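# Pour granules from round-bottom flask into vial

## Task

Transfer the granules out of the round-bottom flask and into the vial. A small remainder left in the flask or funnel is acceptable, but nothing may be spilled. At the end the flask must sit upright in its cork ring and the vial upright in its stand. The ring, stand and tray must not be moved. Dropping the glass flask from more than a few centimetres can break it, which counts as failure.

## Robot and tools

Robot: two UR-type arms, left_arm and right_arm, each on its own carriage on one floor track. Each has a Robotiq 140 mm gripper with fingers that can fold. left_rail always carries left_arm and sits at larger y than right_rail, whatever the image sides show. Each arm base is at x = 0, y = its carriage position_m, z = 0.04 m, facing +x.

Scene frame: fixed to the table. The table top is z = 0 and +z is up. +x is the direction the arms face, +y is to their left. The track runs along y at x = 0, and the table starts at x = 0.17 m. Reported end_effector_position is in metres; it is the point between the closed pads. Fingertips reach about 33 mm past it (9 mm when wide open). Printed poses can be off by a few centimetres.

execute_actions: takes {"actions": [one action]} plus optional "cameras". An empty list only reports state and images. An action may hold:
- "rows": up to 15 rows, one per 1/30 s control step.
- "steps": 1 to 450, at least the number of rows; 15 if omitted.
- "until": conditions on rail fields, or {"all"/"any": {"status": "ended"}}. Numbers need a comparison such as [">=", 0.5].
- Rail commands.

Each row has 18 numbers in [-1, 1] covering both arms, even if one stays still:
- left_arm: 6 joint numbers, then gripper position, force_limit, speed.
- right_arm: the same 9.

Joint numbers are offsets from the Joint targets at the start of the call, not from the previous row. They are scaled: 1.0 = 1.326 rad for shoulder pan and shoulder lift, and 1.989 rad for elbow, wrist 1, wrist 2 and wrist 3. Joint order is pan, lift, elbow, wrist1, wrist2, wrist3.

Gripper numbers are absolute commands:
- position: +1 is fully open (140 mm); the pads meet near -0.8; -1 closes until blocked.
- force_limit: -1 to +1, roughly 14 to 58 N on slow close.
- speed: -1 to +1, about 30 to 250 mm/s; faster closes grip harder.
To leave a gripper unchanged, resend its last three numbers, because 0 is itself a command. After the rows, the last row's targets keep being pursued.

move: "target" is one 18-number row or a list of up to 15 rows. Every row is an offset from the same Joint targets, not from the previous row. Other arguments:
- speed: 0.01 to 2 rad/s, default 0.5; keep it low near contact.
- blend: rad; rounds the corners between listed targets.
- stop_force: 4 to 80 N; ends an arm's path when it meets a push. Do not use it when lifting off something being pressed.
- zero: re-zeroes the force sensor before the move.
- blocking: false returns early. Then call wait or stop before new rows or moves.
The result adds a "move:" line: done, off_target, held, fault, and the worst joint error.

wait(seconds 0 to 10) lets the scene run. stop brakes a running move. zoom_image(camera, region [x0,y0,x1,y1], up to 504x504 px) gives a closer look. Cameras: cam_high, cam_flask, cam_tray, cam_vial, cam_left_wrist, cam_right_wrist (each 896x504). zero_wrist_force(arm) tares that arm's wrist sensor. finished_scene(scene) ends the scene for good; call it only once the flask and vial are upright in their holders and nothing has spilled.

Rails: send {"left_rail": {"position_m": ...}} (left -0.8 to 1.5 m, right -1.5 to 0.8 m). This is an absolute place along y. You may also send speed_m_s (0.01 to 1) and acceleration_factor (0.1 to 1). Then run {"steps": n, "until": {"left_rail": {"position_status": ["!=", "moving"]}}}. The arm rides along in its current pose. Keep the carriages at least 0.78 m apart. Status words: done, moving, contact_stop, time_out, stopped_with_arm, stopped_for_other_arm, stopped_for_other_carriage. position_answer not_taken means resend once the carriage is standing. {"stop": true} brakes a carriage.

Result lines:
- Joint positions / velocities: per arm, rail first (m), then six joints (rad).
- Joint targets: what each joint is commanded to; the next offsets count from these.
- Tool commands.
- Gripper object_status: 0 moving, 1 blocked while opening, 2 blocked while closing (a grip), 3 reached the requested position or the pads met.
- position_measured: counts; 3 open, 230 pads meeting.
- Wrist force/torque, in the gripper frame.
- Joint torques.
- Notes such as "joint command not followed" (the clearance check held it back), "joint sent to its limit" and MOTOR HOT.

Gripping: send position -1 and confirm status 2. Grip near the fingertip quarter of the pads; nearer the palm, folding fingers may hold loosely or let go. Do not press fingertips straight down onto surfaces.

Avoid:
- 150 N contact (a force fault) or the joint torque limits (wrist 46.9 N m, elbow 130 N m); these stop the arm for 10 s.
- Collisions between the arms.
- Fast hits, releasing parts while they move, or dropping the flask.
- Tilting the vessels sideways while carrying them.
- Knocking anything off the table.
- Moving the ring, stand or tray.
- Holding heavy loads outstretched for long, which overheats the motors.
Large joint moves may need several calls, because targets are rate-limited.

Each tool is called after ">>>" by a JSON object that holds its "method" and its "body", one argument or row to a line.

## Session

>>> {"method": "execute_actions", "body": {
  "actions": []
}}

Scene clock: 0.00 s.
left_arm: end_effector_position=(+0.3563, +1.3330, +0.5790) position_measured=3 object_status=3 end_effector_quat_wxyz=(+0.000, +0.000, +1.000, +0.000) | right_arm: end_effector_position=(+0.3563, -0.7898, +0.5790) position_measured=3 object_status=3 end_effector_quat_wxyz=(+0.000, +0.000, +1.000, +0.000)
Joint positions: left_arm=[1.254 -0.28 -2.157 1.821 -1.235 -1.571 -0.281] | right_arm=[-0.868 -0.281 -2.157 1.821 -1.235 -1.571 -0.28]
Joint velocities: within noise
Joint torques (N m): no reading
Wrist force (N): no reading
Wrist torque (N m): no reading
Wrist force, peak (N): no reading
Joint targets: left_arm=[1.254 -0.281 -2.157 1.821 -1.235 -1.571 -0.280] | right_arm=[-0.868 -0.280 -2.157 1.821 -1.235 -1.571 -0.280]
Tool commands: left_gripper/position=+1.0 left_gripper/force_limit=+1.0 left_gripper/speed=+1.0 right_gripper/position=+1.0 right_gripper/force_limit=+1.0 right_gripper/speed=+1.0
left_rail: position_m=1.254 position_status=done
right_rail: position_m=-0.868 position_status=done

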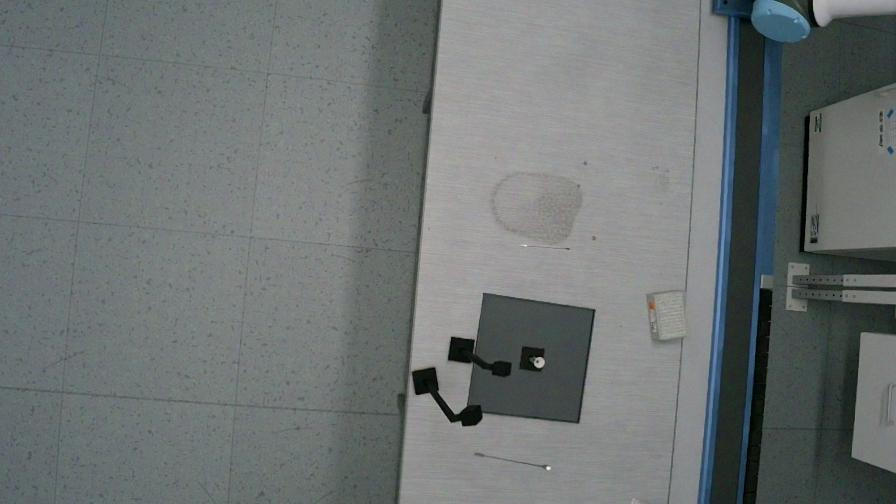

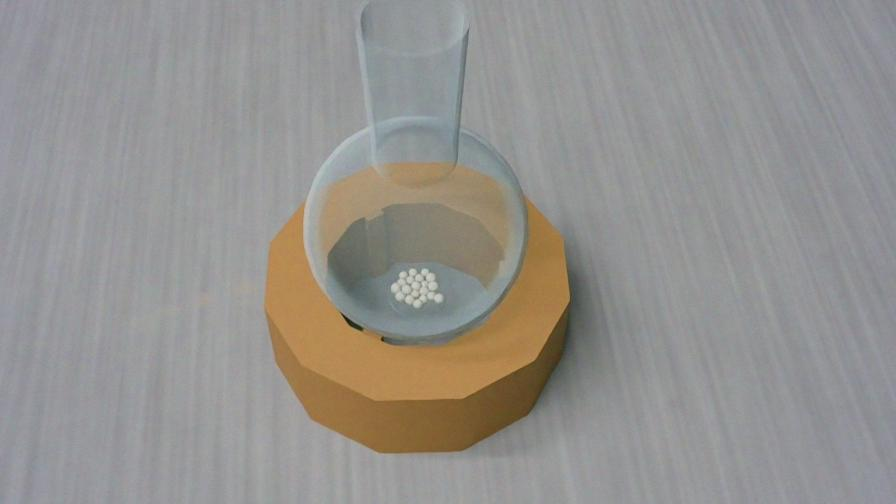

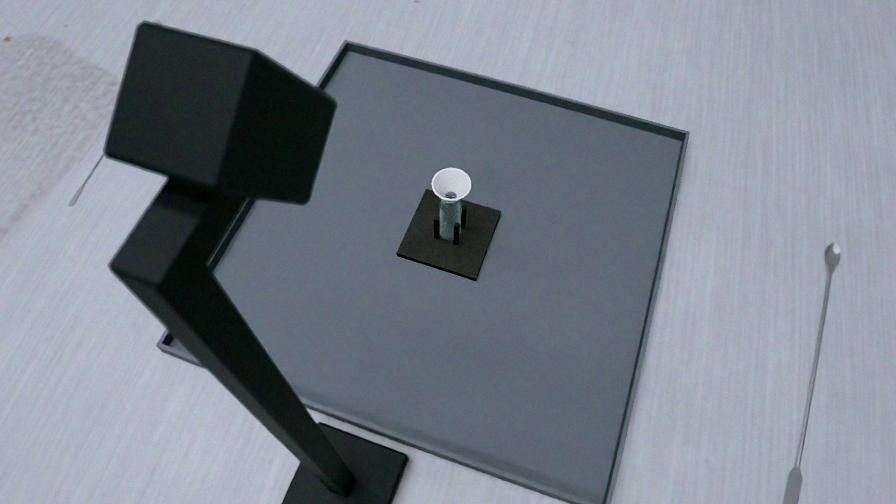

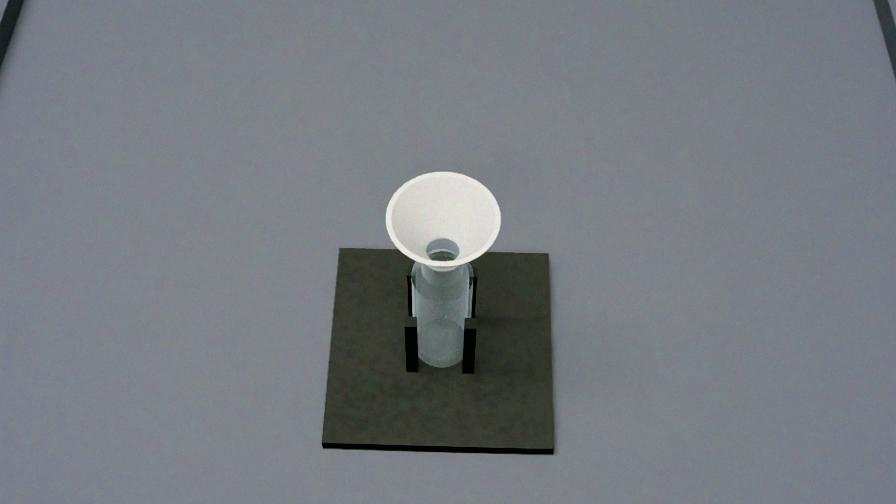

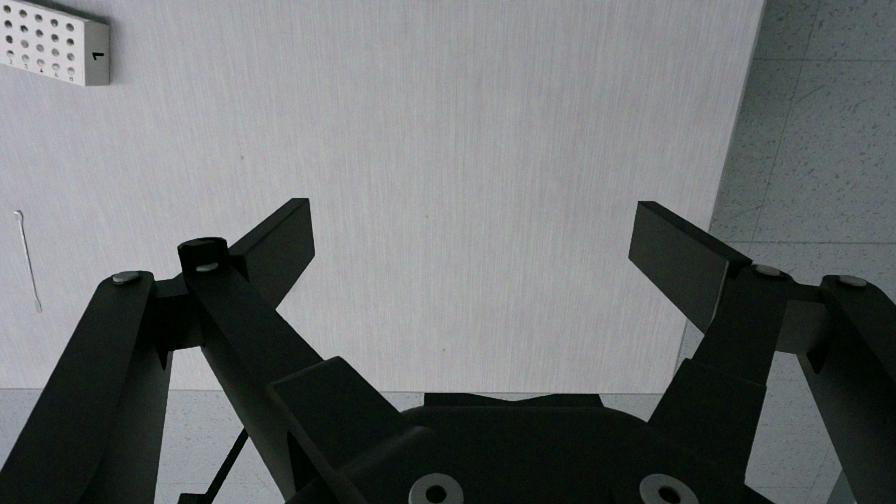

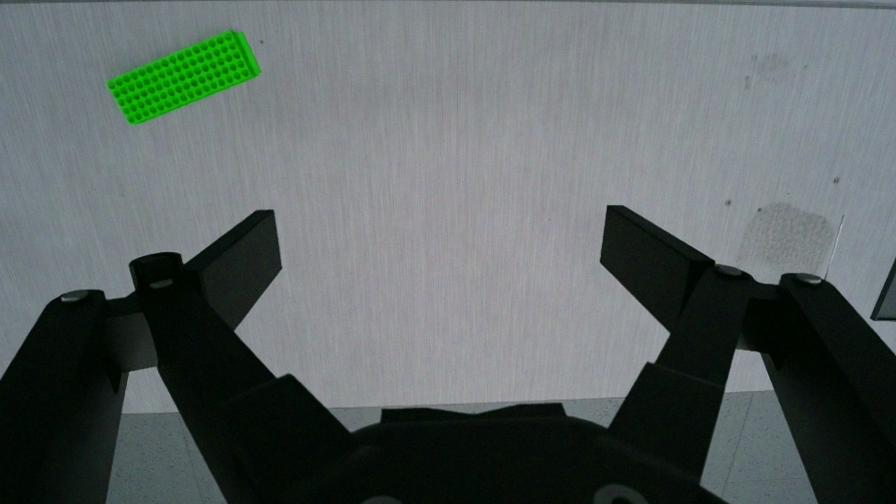

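>>> {"method": "execute_actions", "body": {
  "actions": [
    {"left_rail":{"position_m":0.85},"right_rail":{"position_m":-1.4},"steps":150,"until":{"all":{"status":"ended"}}}
  ],
  "cameras": ["cam_high","cam_left_wrist","cam_right_wrist"]
}}

Scene clock: 30.30 s.
left_arm: end_effector_position=(+0.3563, +0.9286, +0.5790) position_measured=3 object_status=3 end_effector_quat_wxyz=(+0.000, +0.000, +1.000, +0.000) | right_arm: end_effector_position=(+0.3563, -1.3213, +0.5790) position_measured=3 object_status=3 end_effector_quat_wxyz=(+0.000, +0.000, +1.000, +0.000) end_effector_velocity=(+0.001, -0.001, -0.001) end_effector_angular_velocity=(+0.001, +0.004, +0.001)
Joint positions: left_arm=[0.85 -0.28 -2.157 1.821 -1.235 -1.571 -0.281] | right_arm=[-1.4 -0.28 -2.157 1.821 -1.235 -1.571 -0.281]
Joint velocities: left_arm=[within noise] | right_arm=[-0.001 0.001 0.003 0 0.001 0 0]
Joint torques (N m): left_arm=[0.88 4.46 -43.93 -4.33 0 0.35] | right_arm=[-2.14 7.04 -43.67 -3.99 0.68 0.89]
Wrist force (N): left_arm=[0.1 0.2 -0.1] | right_arm=[0.0 0.3 -0.1]
Wrist torque (N m): left_arm=[0.03 -0.01 0.00] | right_arm=[0.07 0.01 0.01]
Wrist force, peak (N): left_arm=[-0.1 -2.1 0.2] | right_arm=[-0.3 1.9 0.0]
Joint targets: left_arm=[0.850 -0.281 -2.157 1.821 -1.235 -1.571 -0.280] | right_arm=[-1.400 -0.280 -2.157 1.821 -1.235 -1.571 -0.280]
Tool commands: left_gripper/position=+1.0 left_gripper/force_limit=+1.0 left_gripper/speed=+1.0 right_gripper/position=+1.0 right_gripper/force_limit=+1.0 right_gripper/speed=+1.0
left_rail: position_m=0.850 position_status=done
right_rail: position_m=-1.400 position_status=done
Images, in order (width x height): cam_high 896x504, cam_left_wrist 896x504, cam_right_wrist 896x504.

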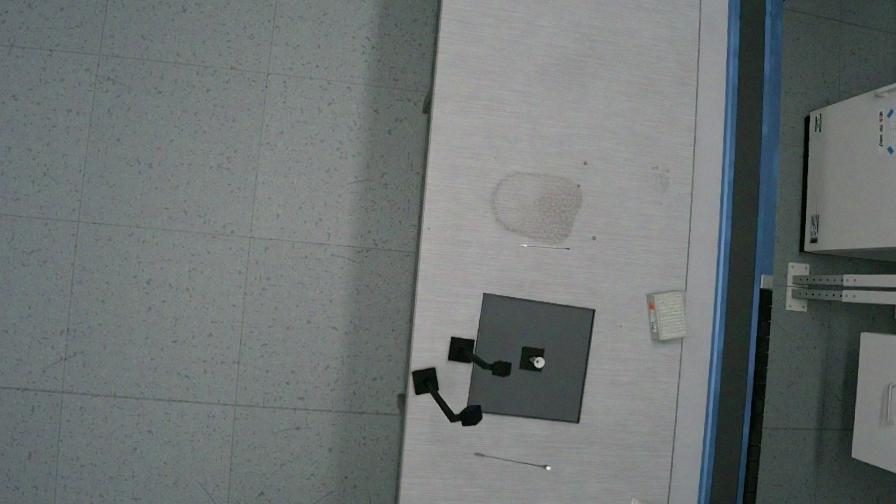

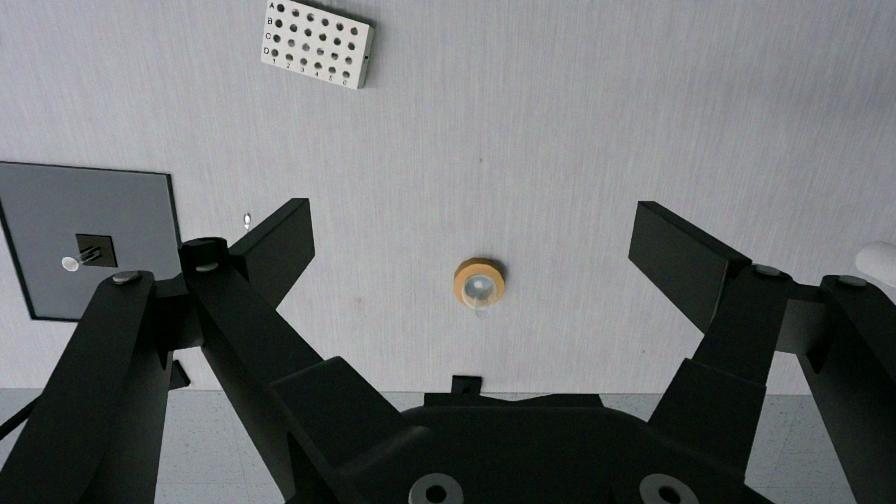

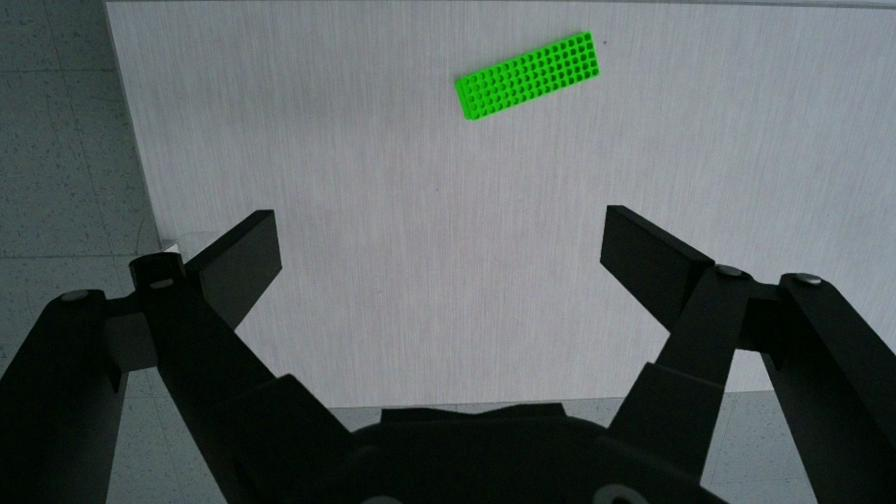

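>>> {"method": "execute_actions", "body": {
  "actions": [
    {"left_rail":{"position_m":0.386},"steps":150,"until":{"all":{"status":"ended"}}}
  ],
  "cameras": ["cam_left_wrist"]
}}

>>> {"method": "move", "body": {
  "target": [0.307,0.2483,0.1973,0.0322,0.79,0.0704,0.1,0,-1,0,0,0,0,0,0,1,1,1],
  "speed": 0.9,
  "cameras": ["cam_left_wrist"]
}}

>>> {"method": "move", "body": {
  "target": [0.307,0.2483,0.1973,0.0322,0.79,0.0704,0.1,0,-1,0,0,0,0,0,0,1,1,1],
  "speed": 0.9
}}

Scene clock: 152.80 s.
left_arm: end_effector_position=(+0.3563, +0.4647, +0.5790) position_measured=3 object_status=3 end_effector_quat_wxyz=(+0.000, +0.000, +1.000, +0.000) end_effector_velocity=(+0.000, -0.001, +0.000) end_effector_angular_velocity=(-0.001, +0.000, +0.003) | right_arm: end_effector_position=(+0.3563, -1.3214, +0.5790) position_measured=3 object_status=3 end_effector_quat_wxyz=(+0.000, +0.000, +1.000, +0.000)
Joint positions: left_arm=[0.386 -0.28 -2.157 1.821 -1.235 -1.571 -0.28] | right_arm=[-1.4 -0.28 -2.157 1.821 -1.235 -1.571 -0.281]
Joint velocities: left_arm=[-0.001 0.001 0 0 0 -0.001 -0.002] | right_arm=[within noise]
Joint torques (N m): left_arm=[0.02 6.78 -41.09 -3.59 0.16 0.35] | right_arm=[1.5 7.18 -41.79 -3.74 0.49 -0.03]
Wrist force (N): left_arm=[-0.2 -0.5 -0.2] | right_arm=[-0.4 0.3 0.0]
Wrist torque (N m): left_arm=[-0.11 0.03 0.00] | right_arm=[0.07 0.09 0.00]
Wrist force, peak (N): left_arm=[0.0 -2.0 0.3] | right_arm=[-0.7 0.2 -0.1]
Joint targets: left_arm=[0.386 -0.281 -2.157 1.821 -1.235 -1.571 -0.280] | right_arm=[-1.400 -0.280 -2.157 1.821 -1.235 -1.571 -0.280]
Tool commands: left_gripper/position=+1.0 left_gripper/force_limit=+1.0 left_gripper/speed=+1.0 right_gripper/position=+1.0 right_gripper/force_limit=+1.0 right_gripper/speed=+1.0
left_rail: position_m=0.386 position_status=done
right_rail: position_m=-1.400 position_status=done
Images, in order (width x height): cam_left_wrist 896x504.

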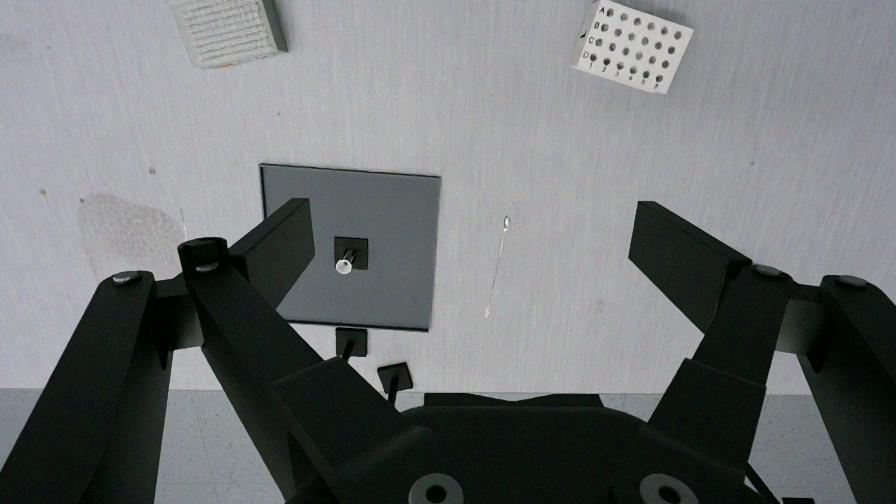

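Scene clock: 155.40 s.
left_arm: end_effector_position=(+0.3901, +0.9544, +0.5136) position_measured=117 object_status=0 end_effector_quat_wxyz=(-0.266, +0.181, +0.684, +0.655) | right_arm: end_effector_position=(+0.3563, -1.3214, +0.5790) position_measured=3 object_status=3 end_effector_quat_wxyz=(+0.000, +0.000, +1.000, +0.000)
Joint positions: left_arm=[0.386 0.126 -1.828 2.213 -1.171 0 -0.141] | right_arm=[-1.4 -0.28 -2.157 1.821 -1.235 -1.571 -0.281]
Joint velocities: within noise
Joint torques (N m): left_arm=[12.14 -14.39 -32.38 -1.54 4.89 3.35] | right_arm=[1.87 12.35 -41.1 -3.34 -0.13 0.37]
Wrist force (N): left_arm=[-1.3 0.1 0.5] | right_arm=[0.0 0.1 -0.4]
Wrist torque (N m): left_arm=[0.22 0.26 -0.10] | right_arm=[0.03 0.01 0.00]
Wrist force, peak (N): left_arm=[-1.8 -0.5 1.7] | right_arm=[-0.5 0.4 0.1]
Joint targets: left_arm=[0.386 0.127 -1.828 2.213 -1.171 0.000 -0.140] | right_arm=[-1.400 -0.280 -2.157 1.821 -1.235 -1.571 -0.280]
left_rail: position_m=0.386 position_status=done
right_rail: position_m=-1.400 position_status=done
move: done
Images, in order (width x height): cam_left_wrist 896x504.

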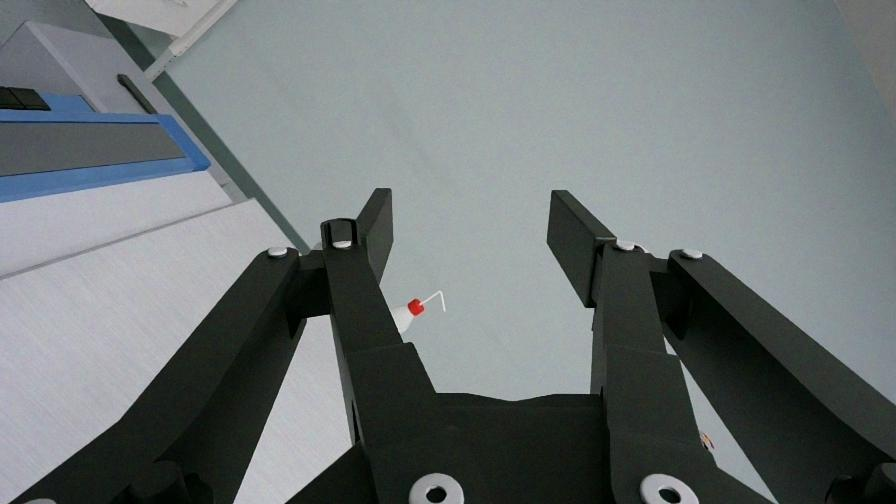

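Scene clock: 158.00 s.
left_arm: end_effector_position=(+0.4630, +0.8616, +0.2008) position_measured=117 object_status=3 end_effector_quat_wxyz=(-0.186, +0.682, +0.187, +0.682) | right_arm: end_effector_position=(+0.3563, -1.3214, +0.5790) position_measured=3 object_status=3 end_effector_quat_wxyz=(+0.000, +0.000, +1.000, +0.000)
Joint positions: left_arm=[0.386 0.533 -1.499 2.606 -1.107 1.571 -0.001] | right_arm=[-1.4 -0.28 -2.157 1.821 -1.235 -1.571 -0.28]
Joint velocities: within noise
Joint torques (N m): left_arm=[10.37 -18.5 -9.56 -1.2 2.82 3.44] | right_arm=[0.07 13 -41.08 -3.25 0.28 0.27]
Wrist force (N): left_arm=[-1.7 -0.2 0.6] | right_arm=[-0.2 0.0 0.1]
Wrist torque (N m): left_arm=[0.22 0.25 -0.13] | right_arm=[0.00 0.04 0.00]
Wrist force, peak (N): left_arm=[-3.1 -0.2 -0.4] | right_arm=[-0.6 -0.2 -0.3]
Joint targets: left_arm=[0.386 0.534 -1.498 2.606 -1.107 1.571 0.000] | right_arm=[-1.400 -0.280 -2.157 1.821 -1.235 -1.571 -0.280]
left_rail: position_m=0.386 position_status=done
right_rail: position_m=-1.400 position_status=done
move: done

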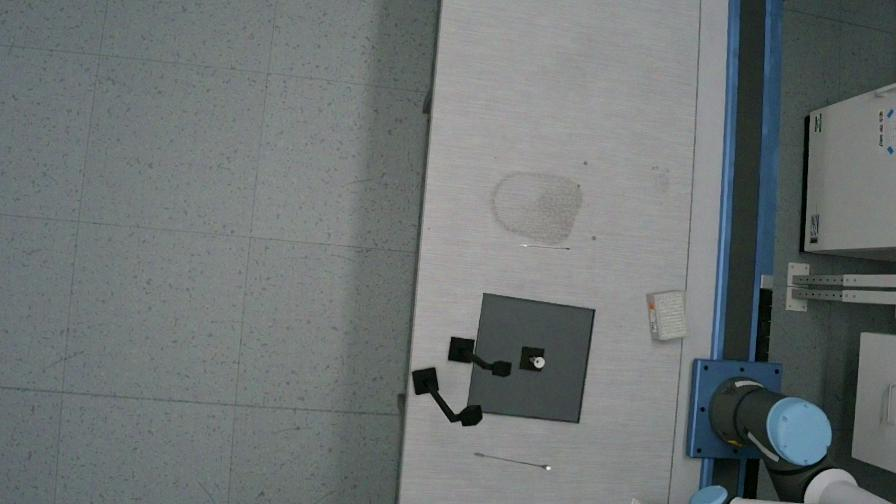

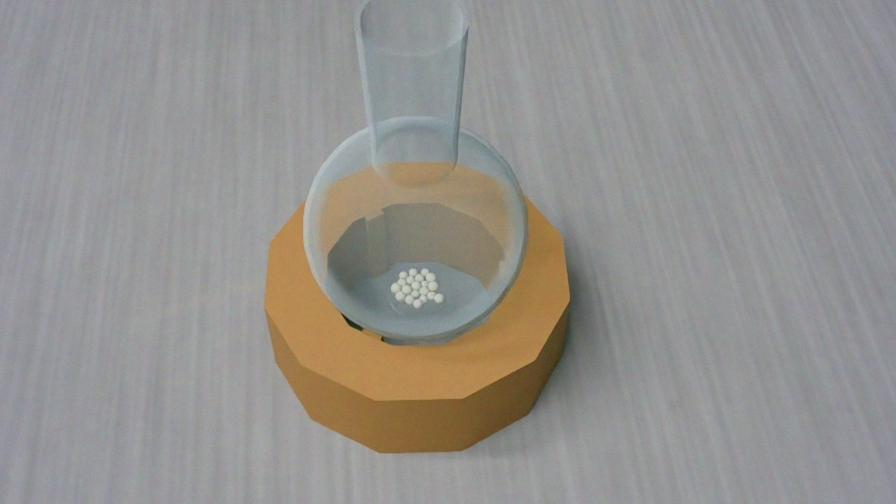

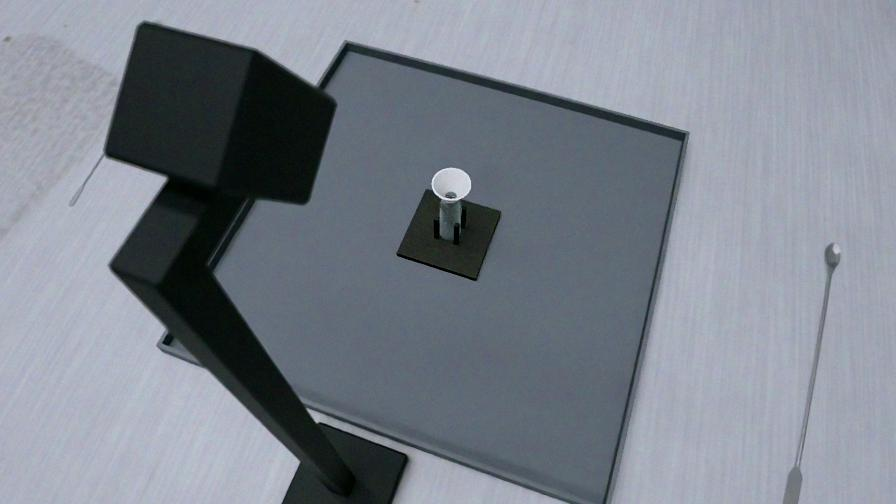

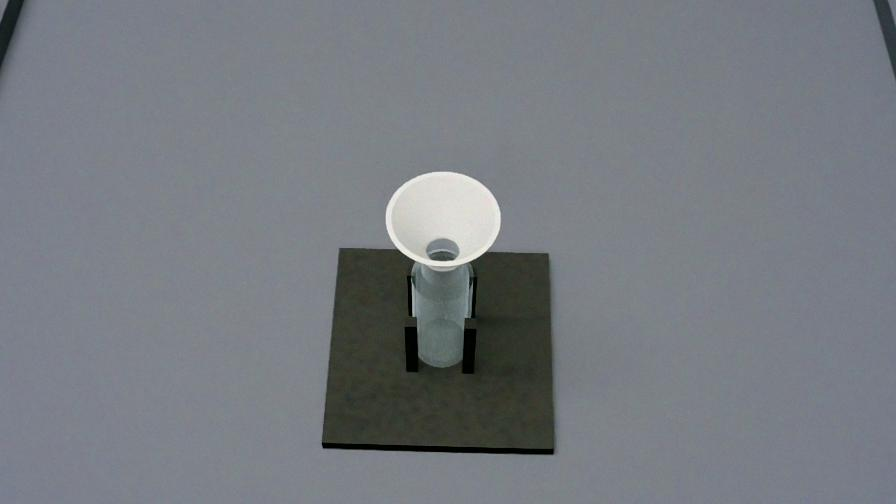

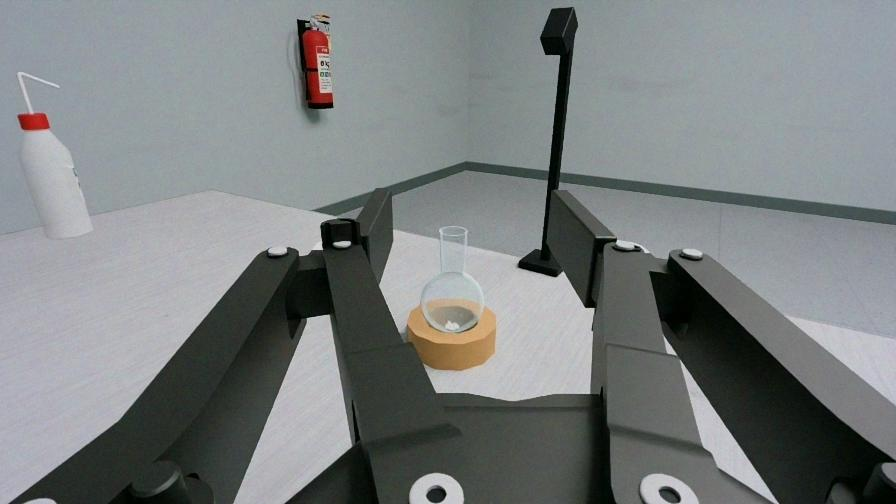

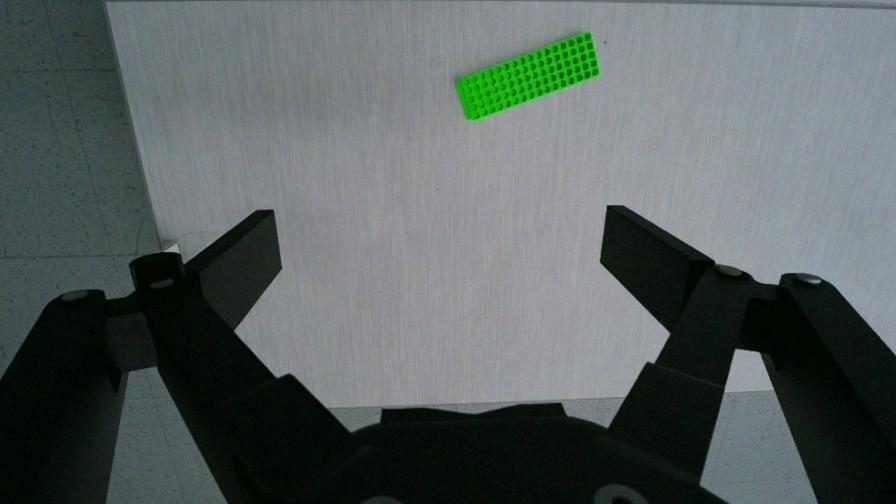

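>>> {"method": "move", "body": {
  "target": [0.0075,0.2557,-0.0575,-0.1135,0,0,0.1,0,-1,0,0,0,0,0,0,1,1,1],
  "speed": 0.3,
  "cameras": ["cam_left_wrist","cam_flask"]
}}

Scene clock: 183.37 s.
left_arm: end_effector_position=(+0.5270, +0.9077, +0.1075) position_measured=117 object_status=3 end_effector_quat_wxyz=(-0.190, +0.681, +0.190, +0.682) | right_arm: end_effector_position=(+0.3563, -1.3214, +0.5790) position_measured=3 object_status=3 end_effector_quat_wxyz=(+0.000, +0.000, +1.000, +0.000)
Joint positions: left_arm=[0.386 0.543 -1.16 2.491 -1.332 1.571 0] | right_arm=[-1.4 -0.281 -2.157 1.821 -1.235 -1.571 -0.281]
Joint velocities: within noise
Joint torques (N m): left_arm=[13.28 -44.72 -25.67 -5.2 2.4 2.93] | right_arm=[0.29 13.21 -41.98 -2.8 -0.02 0.59]
Wrist force (N): left_arm=[-1.8 -0.7 0.8] | right_arm=[-0.2 0.2 0.0]
Wrist torque (N m): left_arm=[0.09 0.28 -0.12] | right_arm=[0.05 0.05 0.00]
Wrist force, peak (N): left_arm=[-3.1 -0.2 1.6] | right_arm=[-0.5 0.4 -0.1]
Joint targets: left_arm=[0.386 0.543 -1.159 2.491 -1.333 1.571 0.000] | right_arm=[-1.400 -0.280 -2.157 1.821 -1.235 -1.571 -0.280]
left_rail: position_m=0.386 position_status=done
right_rail: position_m=-1.400 position_status=done
move: done
Images, in order (width x height): cam_flask 896x504, cam_left_wrist 896x504.

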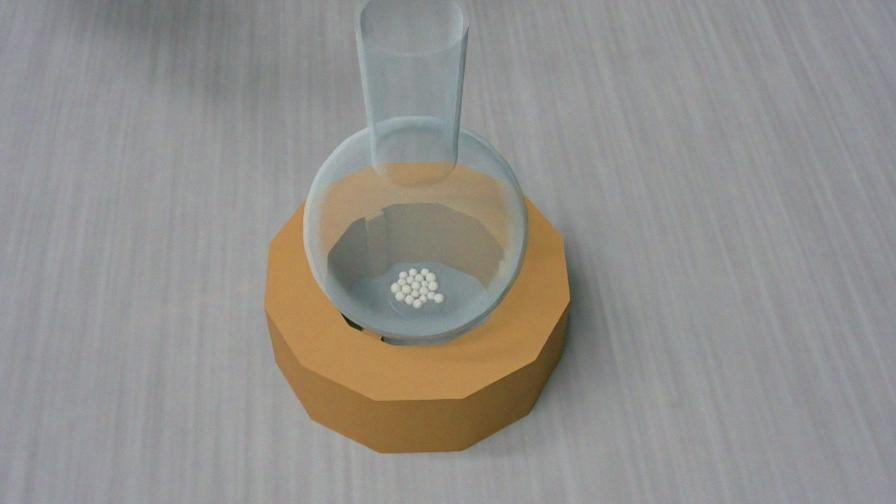

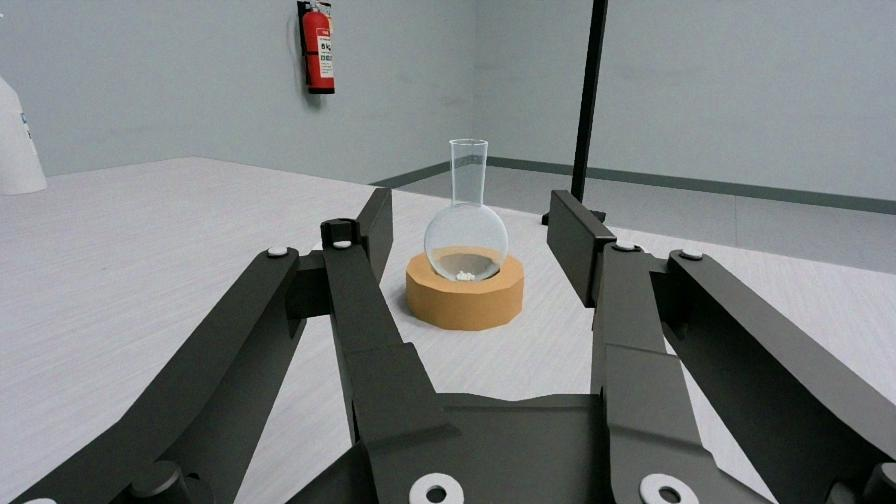

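>>> {"method": "move", "body": {
  "target": [0,0.0417,-0.0730,0.0454,0,0,0.1,0,-1,0,0,0,0,0,0,1,1,1],
  "speed": 0.12,
  "cameras": ["cam_left_wrist","cam_flask"]
}}

Scene clock: 195.13 s.
left_arm: end_effector_position=(+0.5953, +0.9489, +0.1072) position_measured=117 object_status=3 end_effector_quat_wxyz=(-0.189, +0.681, +0.190, +0.681) | right_arm: end_effector_position=(+0.3563, -1.3214, +0.5790) position_measured=3 object_status=3 end_effector_quat_wxyz=(+0.000, +0.000, +1.000, +0.000)
Joint positions: left_arm=[0.386 0.543 -1.104 2.346 -1.243 1.571 0] | right_arm=[-1.4 -0.281 -2.157 1.821 -1.235 -1.571 -0.28]
Joint velocities: within noise
Joint torques (N m): left_arm=[11.92 -51.73 -31.04 -1.33 2.17 2.97] | right_arm=[-0.88 10.94 -41.37 -3.87 0.4 0.77]
Wrist force (N): left_arm=[-1.6 -0.2 0.4] | right_arm=[-0.4 0.2 -0.3]
Wrist torque (N m): left_arm=[0.22 0.22 -0.09] | right_arm=[0.04 0.09 0.00]
Wrist force, peak (N): left_arm=[-2.1 -0.6 0.9] | right_arm=[-0.5 -0.1 -0.4]
Joint targets: left_arm=[0.386 0.543 -1.104 2.346 -1.242 1.571 0.000] | right_arm=[-1.400 -0.280 -2.157 1.821 -1.235 -1.571 -0.280]
left_rail: position_m=0.386 position_status=done
right_rail: position_m=-1.400 position_status=done
move: done
Images, in order (width x height): cam_flask 896x504, cam_left_wrist 896x504.

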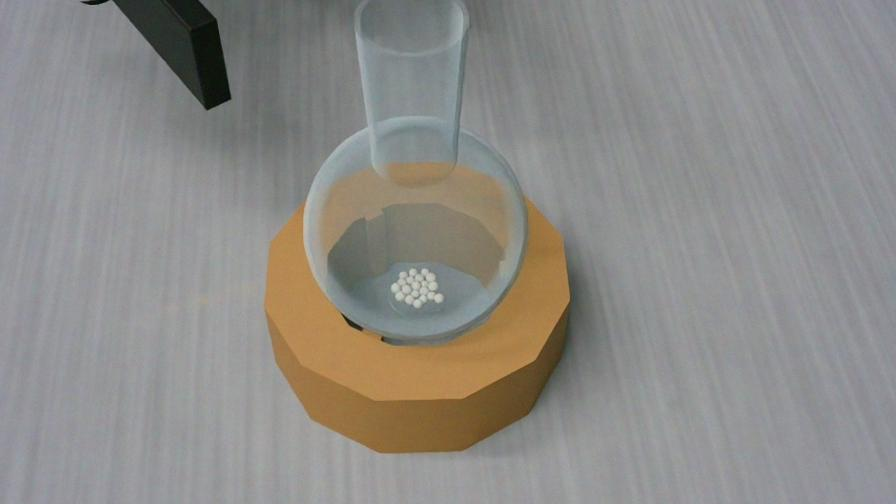

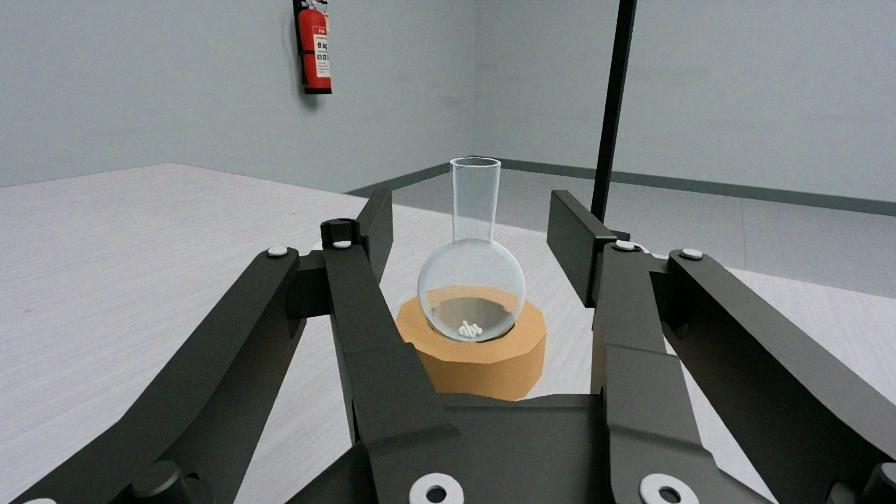

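>>> {"method": "move", "body": {
  "target": [-0.0038,0.0182,-0.0298,0.0176,0,0,0.1,0,-1,0,0,0,0,0,0,1,1,1],
  "speed": 0.08,
  "cameras": ["cam_left_wrist","cam_flask"]
}}

Scene clock: 205.47 s.
left_arm: end_effector_position=(+0.6256, +0.9624, +0.1073) position_measured=117 object_status=3 end_effector_quat_wxyz=(-0.188, +0.681, +0.188, +0.682) | right_arm: end_effector_position=(+0.3563, -1.3214, +0.5790) position_measured=3 object_status=3 end_effector_quat_wxyz=(+0.000, +0.000, +1.000, +0.000)
Joint positions: left_arm=[0.386 0.538 -1.08 2.287 -1.208 1.571 0] | right_arm=[-1.4 -0.281 -2.157 1.821 -1.235 -1.571 -0.281]
Joint velocities: within noise
Joint torques (N m): left_arm=[-12.75 -54.72 -30.84 -1.08 2.13 2.87] | right_arm=[1.16 11.98 -41.91 -3.67 -0.41 0.48]
Wrist force (N): left_arm=[-1.6 -0.1 0.4] | right_arm=[-0.2 0.2 0.1]
Wrist torque (N m): left_arm=[0.23 0.23 -0.10] | right_arm=[0.04 0.05 0.00]
Wrist force, peak (N): left_arm=[-2.0 -0.8 0.7] | right_arm=[-0.6 0.3 0.1]
Joint targets: left_arm=[0.386 0.538 -1.080 2.287 -1.207 1.571 0.000] | right_arm=[-1.400 -0.280 -2.157 1.821 -1.235 -1.571 -0.280]
left_rail: position_m=0.386 position_status=done
right_rail: position_m=-1.400 position_status=done
move: done
Images, in order (width x height): cam_flask 896x504, cam_left_wrist 896x504.

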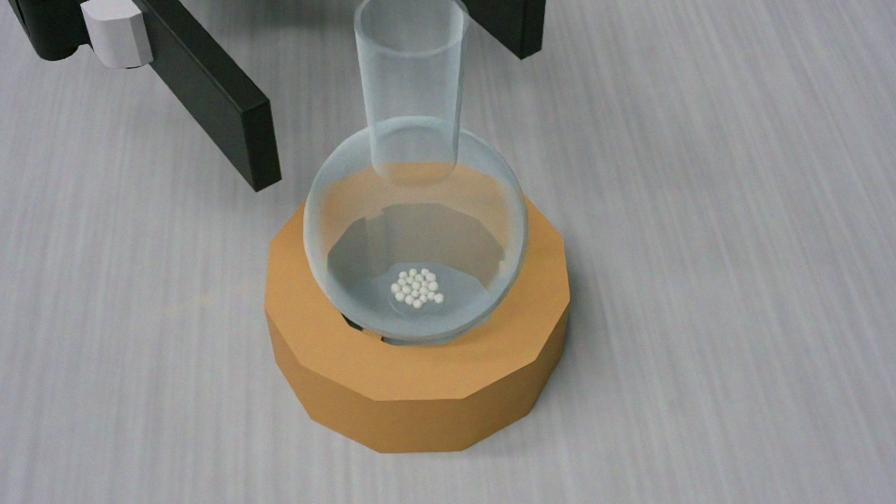

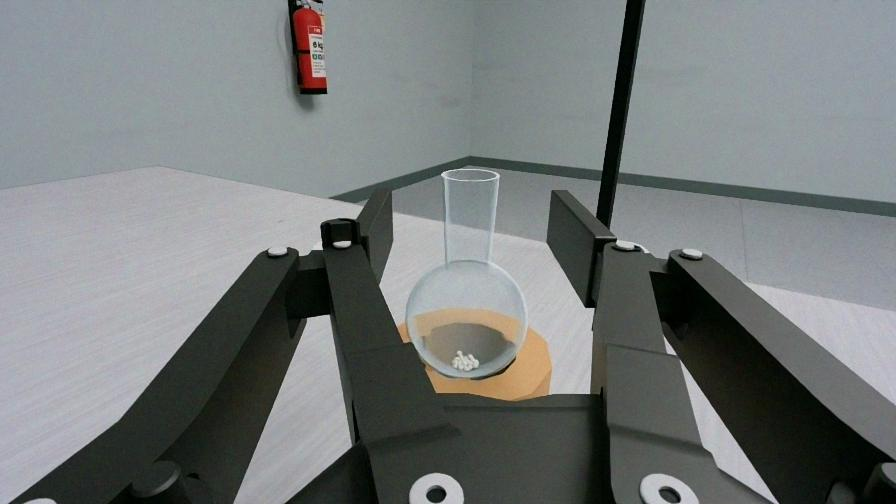

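>>> {"method": "execute_actions", "body": {
  "actions": [
    {"rows":[[0,0,0,0,0,0,-1,0,-1,0,0,0,0,0,0,1,1,1]],"steps":90}
  ],
  "cameras": ["cam_left_wrist","cam_flask"]
}}

Scene clock: 217.77 s.
left_arm: end_effector_position=(+0.6258, +0.9625, +0.1073) position_measured=196 object_status=2 end_effector_quat_wxyz=(-0.188, +0.681, +0.188, +0.682) | right_arm: end_effector_position=(+0.3563, -1.3214, +0.5790) position_measured=3 object_status=3 end_effector_quat_wxyz=(+0.000, +0.000, +1.000, +0.000)
Joint positions: left_arm=[0.386 0.538 -1.08 2.287 -1.207 1.571 0] | right_arm=[-1.4 -0.28 -2.157 1.821 -1.235 -1.571 -0.281]
Joint velocities: within noise
Joint torques (N m): left_arm=[-10.4 -53.2 -17.16 -3.45 1.48 2.99] | right_arm=[-1.38 12.04 -42.23 -3.54 -0.17 0.35]
Wrist force (N): left_arm=[-1.6 -1.1 0.7] | right_arm=[-0.4 0.2 -0.1]
Wrist torque (N m): left_arm=[0.10 0.23 -0.09] | right_arm=[0.05 0.08 0.00]
Wrist force, peak (N): left_arm=[-2.3 -0.7 0.9] | right_arm=[-0.5 0.4 -0.2]
Joint targets: left_arm=[0.386 0.538 -1.080 2.287 -1.207 1.571 0.000] | right_arm=[-1.400 -0.280 -2.157 1.821 -1.235 -1.571 -0.280]
left_rail: position_m=0.386 position_status=done
right_rail: position_m=-1.400 position_status=done
Images, in order (width x height): cam_flask 896x504, cam_left_wrist 896x504.

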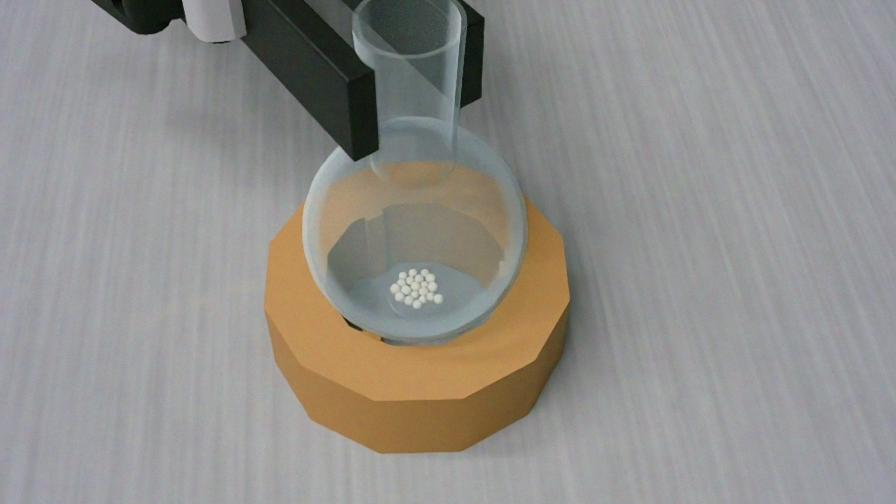

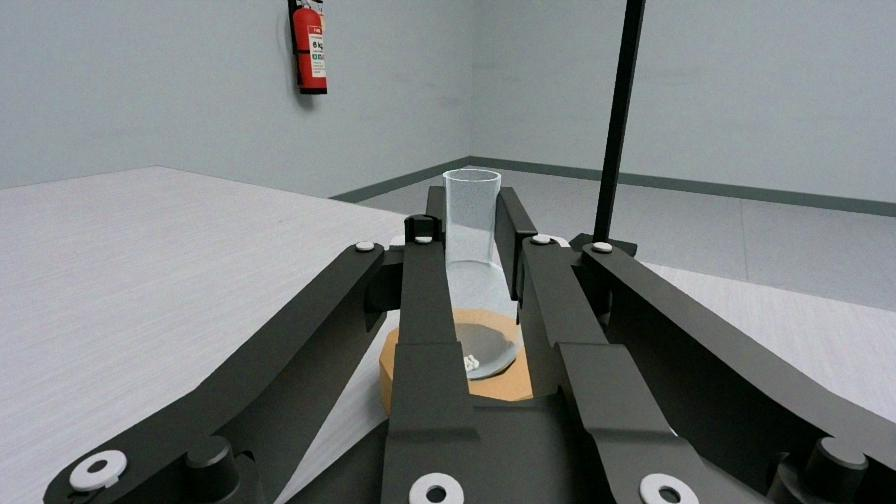

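>>> {"method": "move", "body": {
  "target": [
    [0,0,0,0,0,0,-0.22,0,-1,0,0,0,0,0,0,1,1,1],
    [0,0.0073,0,-0.0049,0,0,-0.22,0,-1,0,0,0,0,0,0,1,1,1],
    [0,0.0073,0,-0.0049,0,0,-1,0,-1,0,0,0,0,0,0,1,1,1]
  ],
  "speed": 0.05,
  "cameras": ["cam_left_wrist","cam_flask"]
}}

>>> {"method": "zoom_image", "body": {
  "camera": "cam_left_wrist",
  "region": [360, 130, 600, 330]
}}

Scene clock: 272.73 s.
left_arm: end_effector_position=(+0.6259, +0.9625, +0.1026) position_measured=197 object_status=0 end_effector_quat_wxyz=(-0.188, +0.681, +0.188, +0.682) | right_arm: end_effector_position=(+0.3563, -1.3214, +0.5790) position_measured=3 object_status=3 end_effector_quat_wxyz=(+0.000, +0.000, +1.000, +0.000)
Joint positions: left_arm=[0.386 0.538 -1.07 2.287 -1.217 1.571 0] | right_arm=[-1.4 -0.28 -2.157 1.821 -1.235 -1.571 -0.281]
Joint velocities: within noise
Joint torques (N m): left_arm=[-8.66 -53.42 -8.55 -4.74 1.31 2.85] | right_arm=[-0.09 12.11 -42.22 -3.58 -0.12 0.71]
Wrist force (N): left_arm=[-1.6 -1.2 0.4] | right_arm=[-0.2 0.2 -0.3]
Wrist torque (N m): left_arm=[0.10 0.26 -0.08] | right_arm=[0.05 0.04 0.00]
Wrist force, peak (N): left_arm=[-2.3 -0.8 1.1] | right_arm=[-0.6 0.4 0.3]
Joint targets: left_arm=[0.386 0.538 -1.070 2.287 -1.217 1.571 0.000] | right_arm=[-1.400 -0.280 -2.157 1.821 -1.235 -1.571 -0.280]
left_rail: position_m=0.386 position_status=done
right_rail: position_m=-1.400 position_status=done
move: done
Images, in order (width x height): cam_flask 896x504, cam_left_wrist 896x504.

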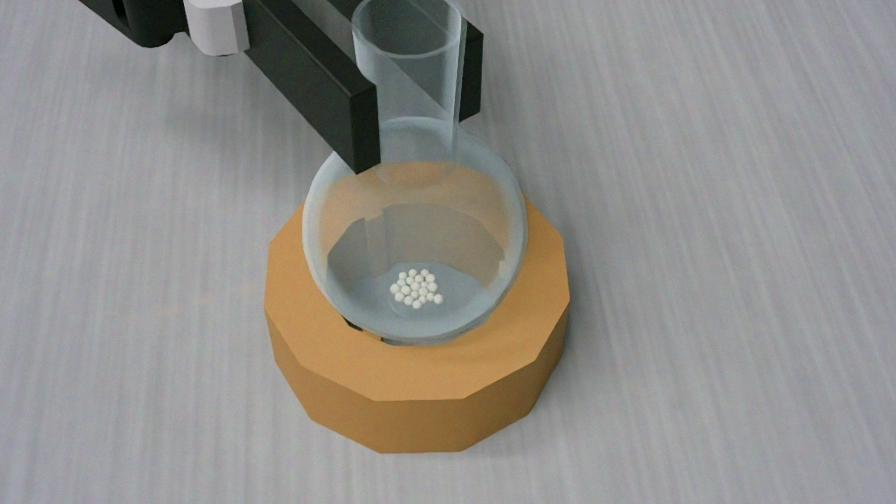

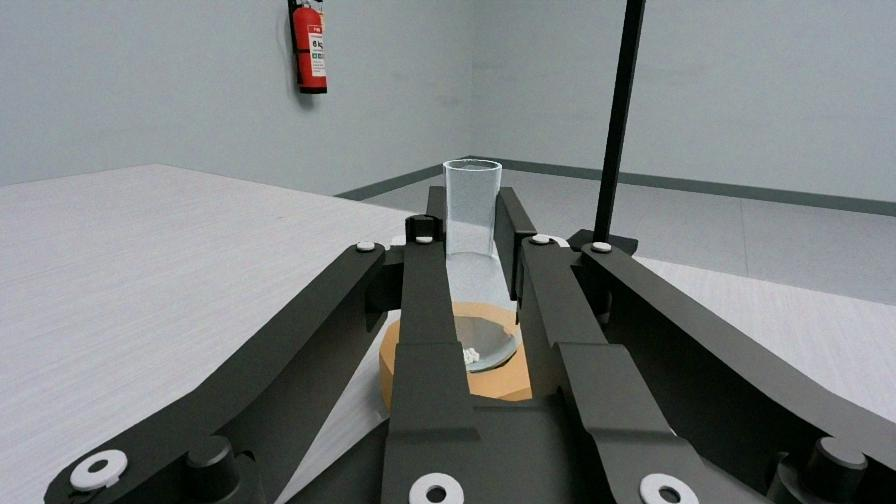

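Scaled by 2.100 from the camera's 896x504 image, which has a finer 1280x720 frame.

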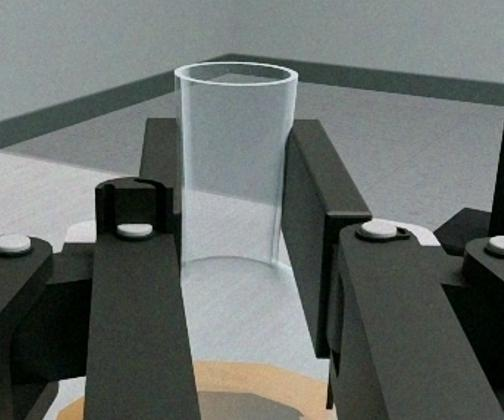

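>>> {"method": "move", "body": {
  "target": [0,-0.1437,-0.0094,0.1052,0,0,-1,0,-1,0,0,0,0,0,0,1,1,1],
  "speed": 0.08,
  "cameras": ["cam_left_wrist","cam_flask"]
}}

>>> {"method": "zoom_image", "body": {
  "camera": "cam_left_wrist",
  "region": [360, 130, 600, 450]
}}

Scene clock: 284.63 s.
left_arm: end_effector_position=(+0.6258, +0.9624, +0.2012) position_measured=197 object_status=2 end_effector_quat_wxyz=(-0.188, +0.681, +0.188, +0.682) | right_arm: end_effector_position=(+0.3563, -1.3214, +0.5790) position_measured=3 object_status=3 end_effector_quat_wxyz=(+0.000, +0.000, +1.000, +0.000)
Joint positions: left_arm=[0.386 0.538 -1.26 2.268 -1.008 1.571 0] | right_arm=[-1.4 -0.281 -2.157 1.821 -1.235 -1.571 -0.281]
Joint velocities: within noise
Joint torques (N m): left_arm=[-6.2 -64.44 -39.01 -1.06 1.05 2.69] | right_arm=[1.78 9.63 -41.63 -3.79 0.05 0.31]
Wrist force (N): left_arm=[-2.1 -0.4 0.9] | right_arm=[0.1 0.0 0.3]
Wrist torque (N m): left_arm=[0.16 0.22 -0.12] | right_arm=[0.00 -0.03 0.00]
Wrist force, peak (N): left_arm=[-3.2 -0.7 0.7] | right_arm=[-0.5 0.4 0.3]
Joint targets: left_arm=[0.386 0.538 -1.261 2.268 -1.008 1.571 0.000] | right_arm=[-1.400 -0.280 -2.157 1.821 -1.235 -1.571 -0.280]
left_rail: position_m=0.386 position_status=done
right_rail: position_m=-1.400 position_status=done
move: done
Images, in order (width x height): cam_flask 896x504, cam_left_wrist 896x504.

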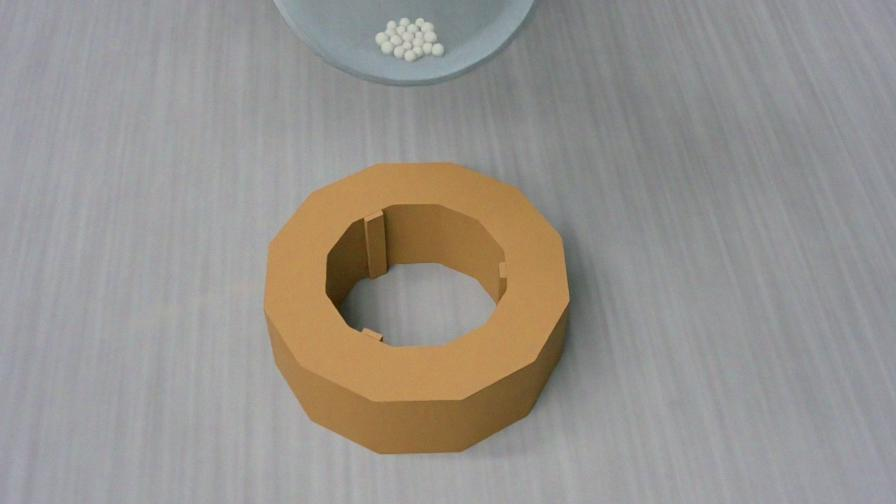

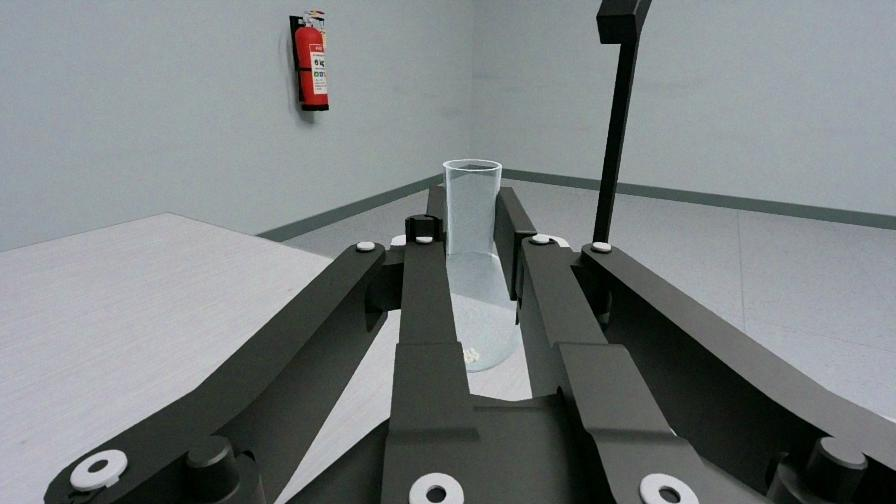

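Scaled by 1.575 from the camera's 896x504 image, which has a finer 1280x720 frame.

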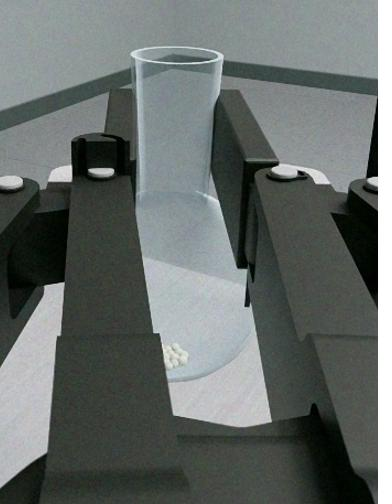

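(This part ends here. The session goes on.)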